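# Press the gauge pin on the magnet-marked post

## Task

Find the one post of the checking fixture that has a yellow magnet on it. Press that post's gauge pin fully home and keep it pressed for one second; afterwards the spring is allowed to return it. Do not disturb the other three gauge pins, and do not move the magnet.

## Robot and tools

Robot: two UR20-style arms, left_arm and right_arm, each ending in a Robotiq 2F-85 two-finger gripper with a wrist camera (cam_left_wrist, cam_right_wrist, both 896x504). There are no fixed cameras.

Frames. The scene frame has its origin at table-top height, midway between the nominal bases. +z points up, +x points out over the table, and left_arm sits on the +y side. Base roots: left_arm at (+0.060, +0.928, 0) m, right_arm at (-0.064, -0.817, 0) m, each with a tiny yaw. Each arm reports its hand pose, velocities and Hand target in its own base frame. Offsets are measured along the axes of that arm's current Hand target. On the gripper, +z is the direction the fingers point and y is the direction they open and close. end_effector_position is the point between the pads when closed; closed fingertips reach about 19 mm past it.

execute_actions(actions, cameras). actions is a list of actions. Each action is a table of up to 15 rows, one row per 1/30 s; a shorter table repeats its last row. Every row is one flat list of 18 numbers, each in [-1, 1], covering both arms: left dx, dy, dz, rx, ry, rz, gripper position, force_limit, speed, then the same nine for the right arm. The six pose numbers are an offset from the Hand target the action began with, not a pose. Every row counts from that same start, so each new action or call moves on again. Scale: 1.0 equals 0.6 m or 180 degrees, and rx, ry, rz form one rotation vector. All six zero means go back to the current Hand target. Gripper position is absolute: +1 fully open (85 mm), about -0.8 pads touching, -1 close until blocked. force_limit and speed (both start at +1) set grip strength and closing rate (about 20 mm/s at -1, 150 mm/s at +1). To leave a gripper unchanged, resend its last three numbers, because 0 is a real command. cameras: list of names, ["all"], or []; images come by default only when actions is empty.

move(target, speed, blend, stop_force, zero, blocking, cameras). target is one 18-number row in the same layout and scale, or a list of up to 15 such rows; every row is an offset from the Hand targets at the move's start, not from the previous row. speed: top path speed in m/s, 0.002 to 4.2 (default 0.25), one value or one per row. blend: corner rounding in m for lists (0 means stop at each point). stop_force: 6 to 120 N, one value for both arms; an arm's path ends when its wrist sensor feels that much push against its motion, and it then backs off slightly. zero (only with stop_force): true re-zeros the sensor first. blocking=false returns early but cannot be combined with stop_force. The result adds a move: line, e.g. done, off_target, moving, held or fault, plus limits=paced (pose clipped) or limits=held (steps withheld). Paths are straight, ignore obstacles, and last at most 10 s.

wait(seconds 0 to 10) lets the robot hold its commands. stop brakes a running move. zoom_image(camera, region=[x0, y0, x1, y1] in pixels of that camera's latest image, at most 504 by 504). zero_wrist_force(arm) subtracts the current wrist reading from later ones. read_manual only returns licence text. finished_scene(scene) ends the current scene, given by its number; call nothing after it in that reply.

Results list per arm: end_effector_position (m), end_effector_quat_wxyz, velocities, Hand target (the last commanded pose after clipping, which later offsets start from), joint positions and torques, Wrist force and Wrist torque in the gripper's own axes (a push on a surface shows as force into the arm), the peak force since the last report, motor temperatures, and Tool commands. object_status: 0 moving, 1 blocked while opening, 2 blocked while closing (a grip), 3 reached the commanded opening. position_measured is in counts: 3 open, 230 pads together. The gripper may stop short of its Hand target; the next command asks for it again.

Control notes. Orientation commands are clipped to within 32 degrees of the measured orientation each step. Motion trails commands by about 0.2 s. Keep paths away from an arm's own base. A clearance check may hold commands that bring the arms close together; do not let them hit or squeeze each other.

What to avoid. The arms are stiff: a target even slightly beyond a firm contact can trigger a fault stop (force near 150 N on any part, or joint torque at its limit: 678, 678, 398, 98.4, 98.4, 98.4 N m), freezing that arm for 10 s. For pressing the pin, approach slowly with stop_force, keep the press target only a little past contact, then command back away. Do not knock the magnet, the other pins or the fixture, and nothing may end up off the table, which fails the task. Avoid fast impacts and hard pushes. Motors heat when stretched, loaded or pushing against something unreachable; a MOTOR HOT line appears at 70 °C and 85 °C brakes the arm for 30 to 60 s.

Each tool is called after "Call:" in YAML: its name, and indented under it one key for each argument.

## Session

Call:
execute_actions:
  actions: []

Scene clock: 0.00 s.
left_arm: end_effector_position=(+0.3071, -0.4220, +0.1602) position_measured=3 object_status=3 end_effector_quat_wxyz=(+0.066, +0.956, -0.074, +0.275) | right_arm: end_effector_position=(+0.4900, -0.3027, +0.2369) position_measured=3 object_status=3 end_effector_quat_wxyz=(+0.548, -0.467, -0.511, -0.471)
Joint positions: left_arm=[-1.763 -1.739 2.857 -2.766 -1.003 1.555] | right_arm=[2.511 -2.074 -2.06 -2.212 2.389 -0.015]
Joint velocities: within noise
Joint torques (N m): no reading
Motor temperatures (°C): left_arm=[24 35 26 38 34 33] | right_arm=[28 35 35 36 33 38]
Wrist force (N): no reading
Wrist torque (N m): no reading
Wrist force, peak (N): no reading
Hand target: left_arm +0.3071, -0.4220, +0.1602; +0.066, +0.956, -0.074, +0.275 | right_arm +0.4900, -0.3027, +0.2369; +0.548, -0.467, -0.511, -0.471
Tool commands: left_gripper/position=+1.0 left_gripper/force_limit=+1.0 left_gripper/speed=+1.0 right_gripper/position=+1.0 right_gripper/force_limit=+1.0 right_gripper/speed=+1.0
camera_calibration:
cam_left_wrist: T_world_to_cam=[[-0.204299, -0.976285, 0.0716159, -0.353754], [-0.955218, 0.182823, -0.232669, 0.427195], [0.214058, -0.115943, -0.969916, 0.170568], [0, 0, 0, 1]] pos_world=[0.299281, -0.40369, 0.290166]
cam_right_wrist: T_world_to_cam=[[0.98966, 0.130322, -0.059914, -0.419077], [-0.0206188, -0.284112, -0.958569, 0.167032], [-0.141945, 0.949893, -0.278487, 0.549542], [0, 0, 0, 1]] pos_world=[0.496192, -0.419935, 0.288044]

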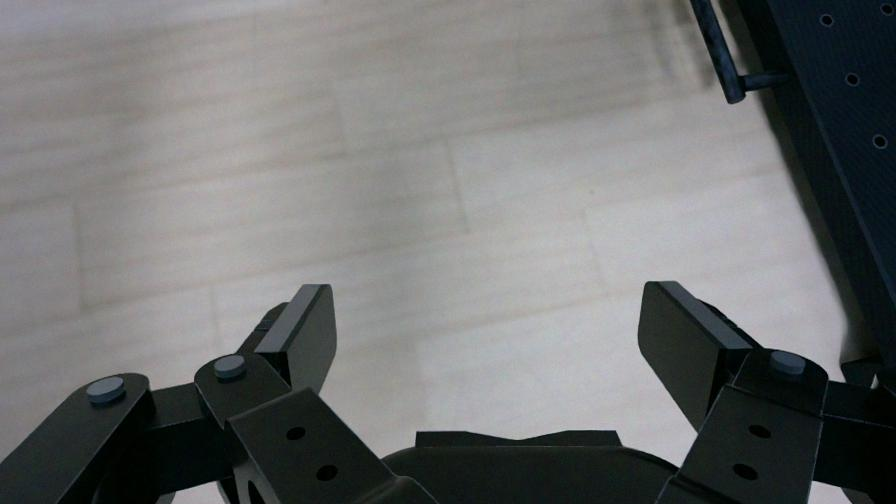

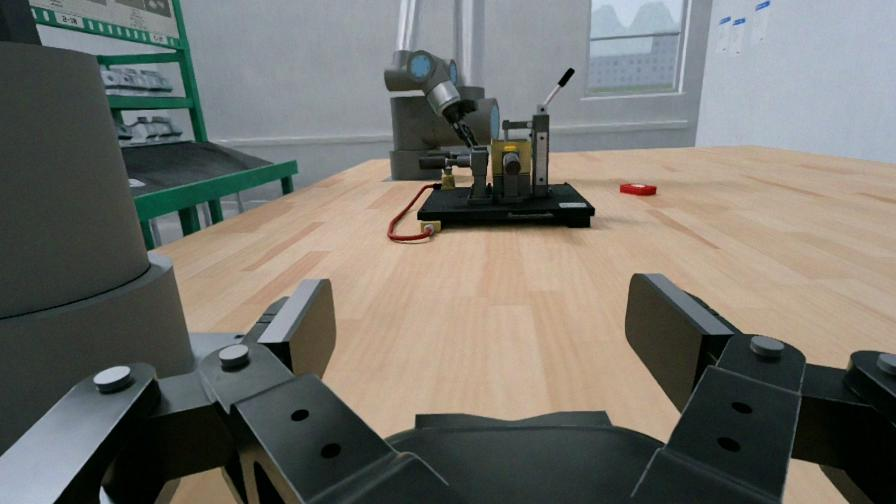

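Call:
zoom_image:
  camera: "cam_right_wrist"
  region: [380, 50, 620, 250]

Scaled by 2.100 from the camera's 896x504 image, which has a finer 1280x720 frame.

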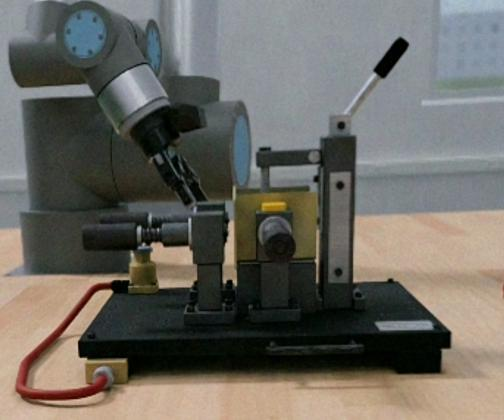

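Call:
move:
  target: [0,0,0,0,0,0,1,1,1, 0.164,0.065,1.0,-0.0725,-0.1231,0.0016,-1,-1,1]
  speed: 0.8
  cameras: ["cam_right_wrist"]

Call:
zoom_image:
  camera: "cam_right_wrist"
  region: [340, 80, 640, 290]

Scene clock: 4.70 s.
left_arm: end_effector_position=(+0.3071, -0.4220, +0.1602) position_measured=3 object_status=3 end_effector_quat_wxyz=(+0.066, +0.956, -0.074, +0.275) | right_arm: end_effector_position=(+0.4599, +0.2933, +0.3596) position_measured=234 object_status=3 end_effector_quat_wxyz=(-0.384, +0.608, +0.549, +0.426)
Joint positions: left_arm=[-1.763 -1.739 2.857 -2.766 -1.003 1.555] | right_arm=[3.58 -1.491 -2.389 -3.018 3.776 -0.517]
Joint torques (N m): left_arm=[4.33 -12.01 -54.64 -10.09 3.47 -0.75] | right_arm=[24.34 18.76 79.17 -9.05 1.53 -6.23]
Wrist force (N): left_arm=[0.2 0.1 -0.1] | right_arm=[0.1 -0.4 1.1]
Wrist torque (N m): left_arm=[0.01 -0.03 0.00] | right_arm=[0.35 0.10 0.06]
Wrist force, peak (N): left_arm=[0.3 0.3 -0.4] | right_arm=[0.5 1.5 6.7]
Hand target: left_arm +0.3071, -0.4220, +0.1602; +0.066, +0.956, -0.074, +0.275 | right_arm +0.4600, +0.2933, +0.3596; -0.384, +0.608, +0.549, +0.426
Off the commanded pose: left_arm 0.000 m, 0 deg | right_arm 0.000 m, 0 deg.
move: done
camera_calibration:
cam_right_wrist: T_world_to_cam=[[0.993939, -0.105381, -0.0313141, -0.402695], [-0.090188, -0.618742, -0.7804, 0.519393], [0.0628642, 0.778494, -0.624496, 0.0938434], [0, 0, 0, 1]] pos_world=[0.441198, 0.205877, 0.451329]
Images, in order (width x height): cam_right_wrist 896x504.

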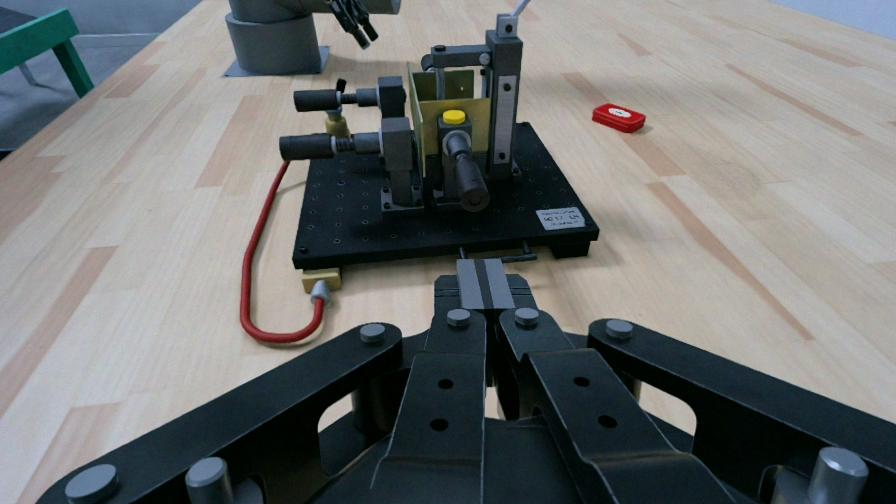

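Scaled by 1.680 from the camera's 896x504 image, which has a finer 1280x720 frame.

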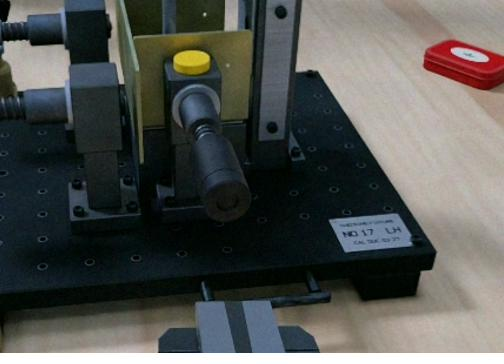

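Call:
move:
  target: [0,0,0,0,0,0,1,1,1, -0.1313,0.0477,0.6268,0.0386,0,-0.0141,-1,-1,1]
  speed: 0.5
  cameras: ["cam_right_wrist"]

Scene clock: 11.07 s.
left_arm: end_effector_position=(+0.3071, -0.4220, +0.1602) position_measured=3 object_status=3 end_effector_quat_wxyz=(+0.066, +0.956, -0.074, +0.275) | right_arm: end_effector_position=(+0.5217, +0.6149, +0.1570) position_measured=234 object_status=3 end_effector_quat_wxyz=(-0.411, +0.572, +0.587, +0.400)
Joint positions: left_arm=[-1.763 -1.739 2.857 -2.766 -1.003 1.555] | right_arm=[3.991 -1.91 -2.288 -2.546 4.019 -0.307]
Joint torques (N m): left_arm=[-1.92 -13.66 -56.09 -10.08 3.58 -1.14] | right_arm=[22.5 82.77 55.31 4.62 3.99 6.48]
Wrist force (N): left_arm=[0.1 0.0 0.0] | right_arm=[-0.7 -0.9 0.7]
Wrist torque (N m): left_arm=[0.01 -0.01 0.00] | right_arm=[0.24 0.25 -0.39]
Wrist force, peak (N): left_arm=[0.4 0.1 -0.4] | right_arm=[-2.2 0.6 5.4]
Hand target: left_arm +0.3071, -0.4220, +0.1602; +0.066, +0.956, -0.074, +0.275 | right_arm +0.5217, +0.6151, +0.1569; -0.411, +0.572, +0.587, +0.400
Off the commanded pose: left_arm 0.000 m, 0 deg | right_arm 0.000 m, 0 deg.
move: done
camera_calibration:
cam_right_wrist: T_world_to_cam=[[0.999238, 0.023417, -0.0312338, -0.518511], [-0.00973765, -0.625291, -0.780331, 0.527984], [-0.0378032, 0.78004, -0.624586, -0.235321], [0, 0, 0, 1]] pos_world=[0.514362, 0.525845, 0.248829]
Images, in order (width x height): cam_right_wrist 896x504.

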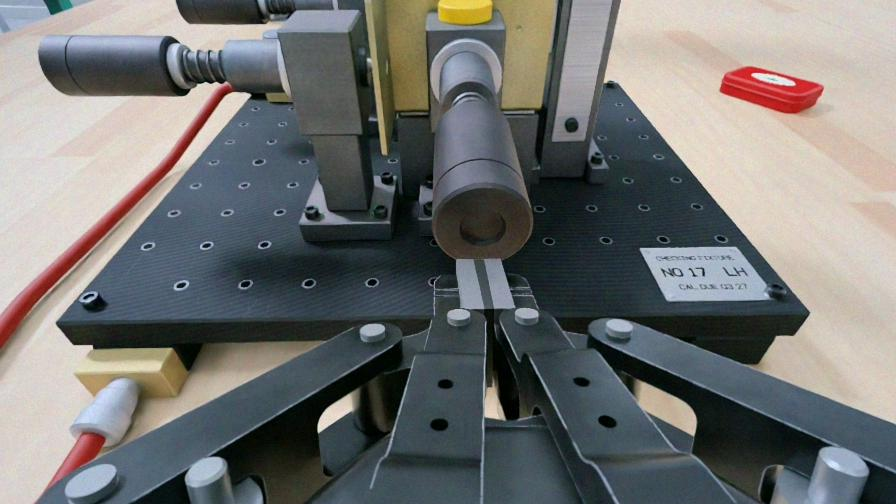

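Call:
move:
  target:
    - [0,0,0,0,0,0,1,1,1, 0.0068,0,0.0188,0,0,0,-1,-1,1]
    - [0,0,0,0,0,0,1,1,1, 0.0182,0,0.0501,0,0,0,-1,-1,1]
    - [0,0,0,0,0,0,1,1,1, 0.0331,0,0.0909,0,0,0,-1,-1,1]
  speed: [0.12,0.06,0.009]
  stop_force: 32
  cameras: ["cam_right_wrist"]

Call:
wait:
  seconds: 1.1

Scene clock: 13.77 s.
left_arm: end_effector_position=(+0.3071, -0.4220, +0.1602) position_measured=3 object_status=3 end_effector_quat_wxyz=(+0.066, +0.956, -0.074, +0.275) | right_arm: end_effector_position=(+0.5208, +0.6492, +0.1569) position_measured=234 object_status=3 end_effector_quat_wxyz=(-0.411, +0.572, +0.587, +0.400)
Joint positions: left_arm=[-1.763 -1.739 2.857 -2.766 -1.003 1.555] | right_arm=[4.03 -1.921 -2.266 -2.543 4.054 -0.285]
Joint torques (N m): left_arm=[2.53 -14.68 -56.61 -10.31 2.72 -1.5] | right_arm=[-2.7 135.05 51.91 4.24 -6.19 -7.39]
Wrist force (N): left_arm=[0.0 0.1 -0.3] | right_arm=[-5.6 0.9 -28.5]
Wrist torque (N m): left_arm=[0.02 0.01 0.00] | right_arm=[0.13 0.44 -0.27]
Wrist force, peak (N): left_arm=[0.5 0.1 -0.3] | right_arm=[-7.4 2.5 -65.7]
Hand target: left_arm +0.3071, -0.4220, +0.1602; +0.066, +0.956, -0.074, +0.275 | right_arm +0.5208, +0.6492, +0.1569; -0.411, +0.572, +0.587, +0.400 (not the last commanded pose)
Off the commanded pose: left_arm 0.000 m, 0 deg | right_arm 0.024 m, 0 deg.
move: contact (right_arm); path passed 2 of 3 targets
camera_calibration:
cam_right_wrist: T_world_to_cam=[[0.999234, 0.0234934, -0.0312982, -0.518446], [-0.00974015, -0.625292, -0.78033, 0.549268], [-0.0379031, 0.780037, -0.624584, -0.262183], [0, 0, 0, 1]] pos_world=[0.513461, 0.560145, 0.248629]
Images, in order (width x height): cam_right_wrist 896x504.

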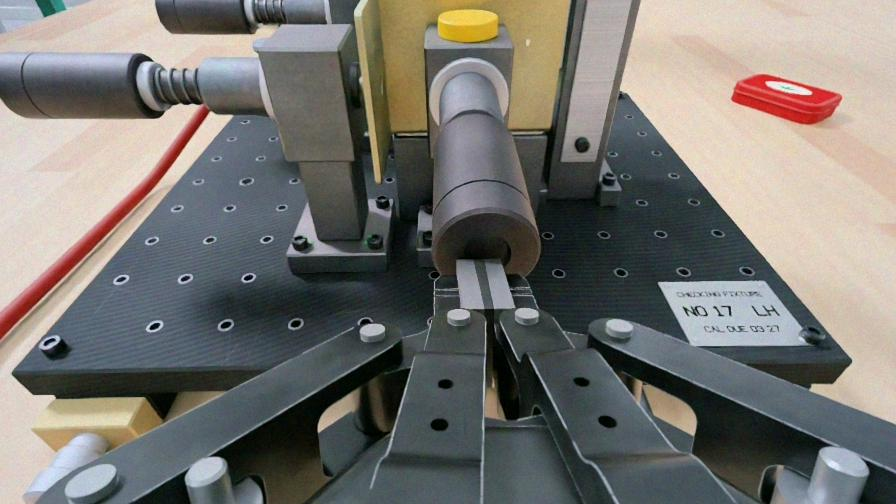

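Scene clock: 14.87 s.
left_arm: end_effector_position=(+0.3071, -0.4220, +0.1602) position_measured=3 object_status=3 end_effector_quat_wxyz=(+0.066, +0.956, -0.074, +0.275) | right_arm: end_effector_position=(+0.5208, +0.6492, +0.1569) position_measured=234 object_status=3 end_effector_quat_wxyz=(-0.411, +0.572, +0.587, +0.400)
Joint positions: left_arm=[-1.763 -1.739 2.857 -2.766 -1.003 1.555] | right_arm=[4.03 -1.921 -2.266 -2.543 4.054 -0.285]
Joint torques (N m): left_arm=[-1.12 -12.69 -56.65 -9.75 2.84 -1.54] | right_arm=[-5.46 133 51.11 3.6 -6.21 -7.48]
Wrist force (N): left_arm=[-0.1 0.0 -0.2] | right_arm=[-5.7 0.6 -26.2]
Wrist torque (N m): left_arm=[-0.01 0.02 0.00] | right_arm=[0.09 0.39 -0.27]
Wrist force, peak (N): left_arm=[0.2 -0.1 -0.5] | right_arm=[-5.0 1.1 -28.1]
Hand target: left_arm +0.3071, -0.4220, +0.1602; +0.066, +0.956, -0.074, +0.275 | right_arm +0.5208, +0.6492, +0.1569; -0.411, +0.572, +0.587, +0.400 (not the last commanded pose)
Tool commands: left_gripper/position=+1.0 left_gripper/force_limit=+1.0 left_gripper/speed=+1.0 right_gripper/position=-1.0 right_gripper/force_limit=-1.0 right_gripper/speed=+1.0
Off the commanded pose: left_arm 0.000 m, 0 deg | right_arm 0.024 m, 0 deg.
wait: 1.10 s; at rest by 0.17 s

Call:
zoom_image:
  camera: "cam_right_wrist"
  region: [400, 30, 560, 200]

Scaled by 2.965 from the camera's 896x504 image, which has a finer 1280x720 frame.
This view is cut from an older image: the scene may have changed since it was taken.

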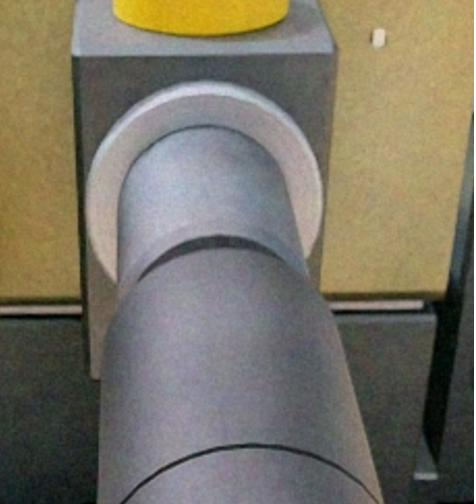

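Call:
finished_scene:
  scene: 3

The scene is finished: the task was done.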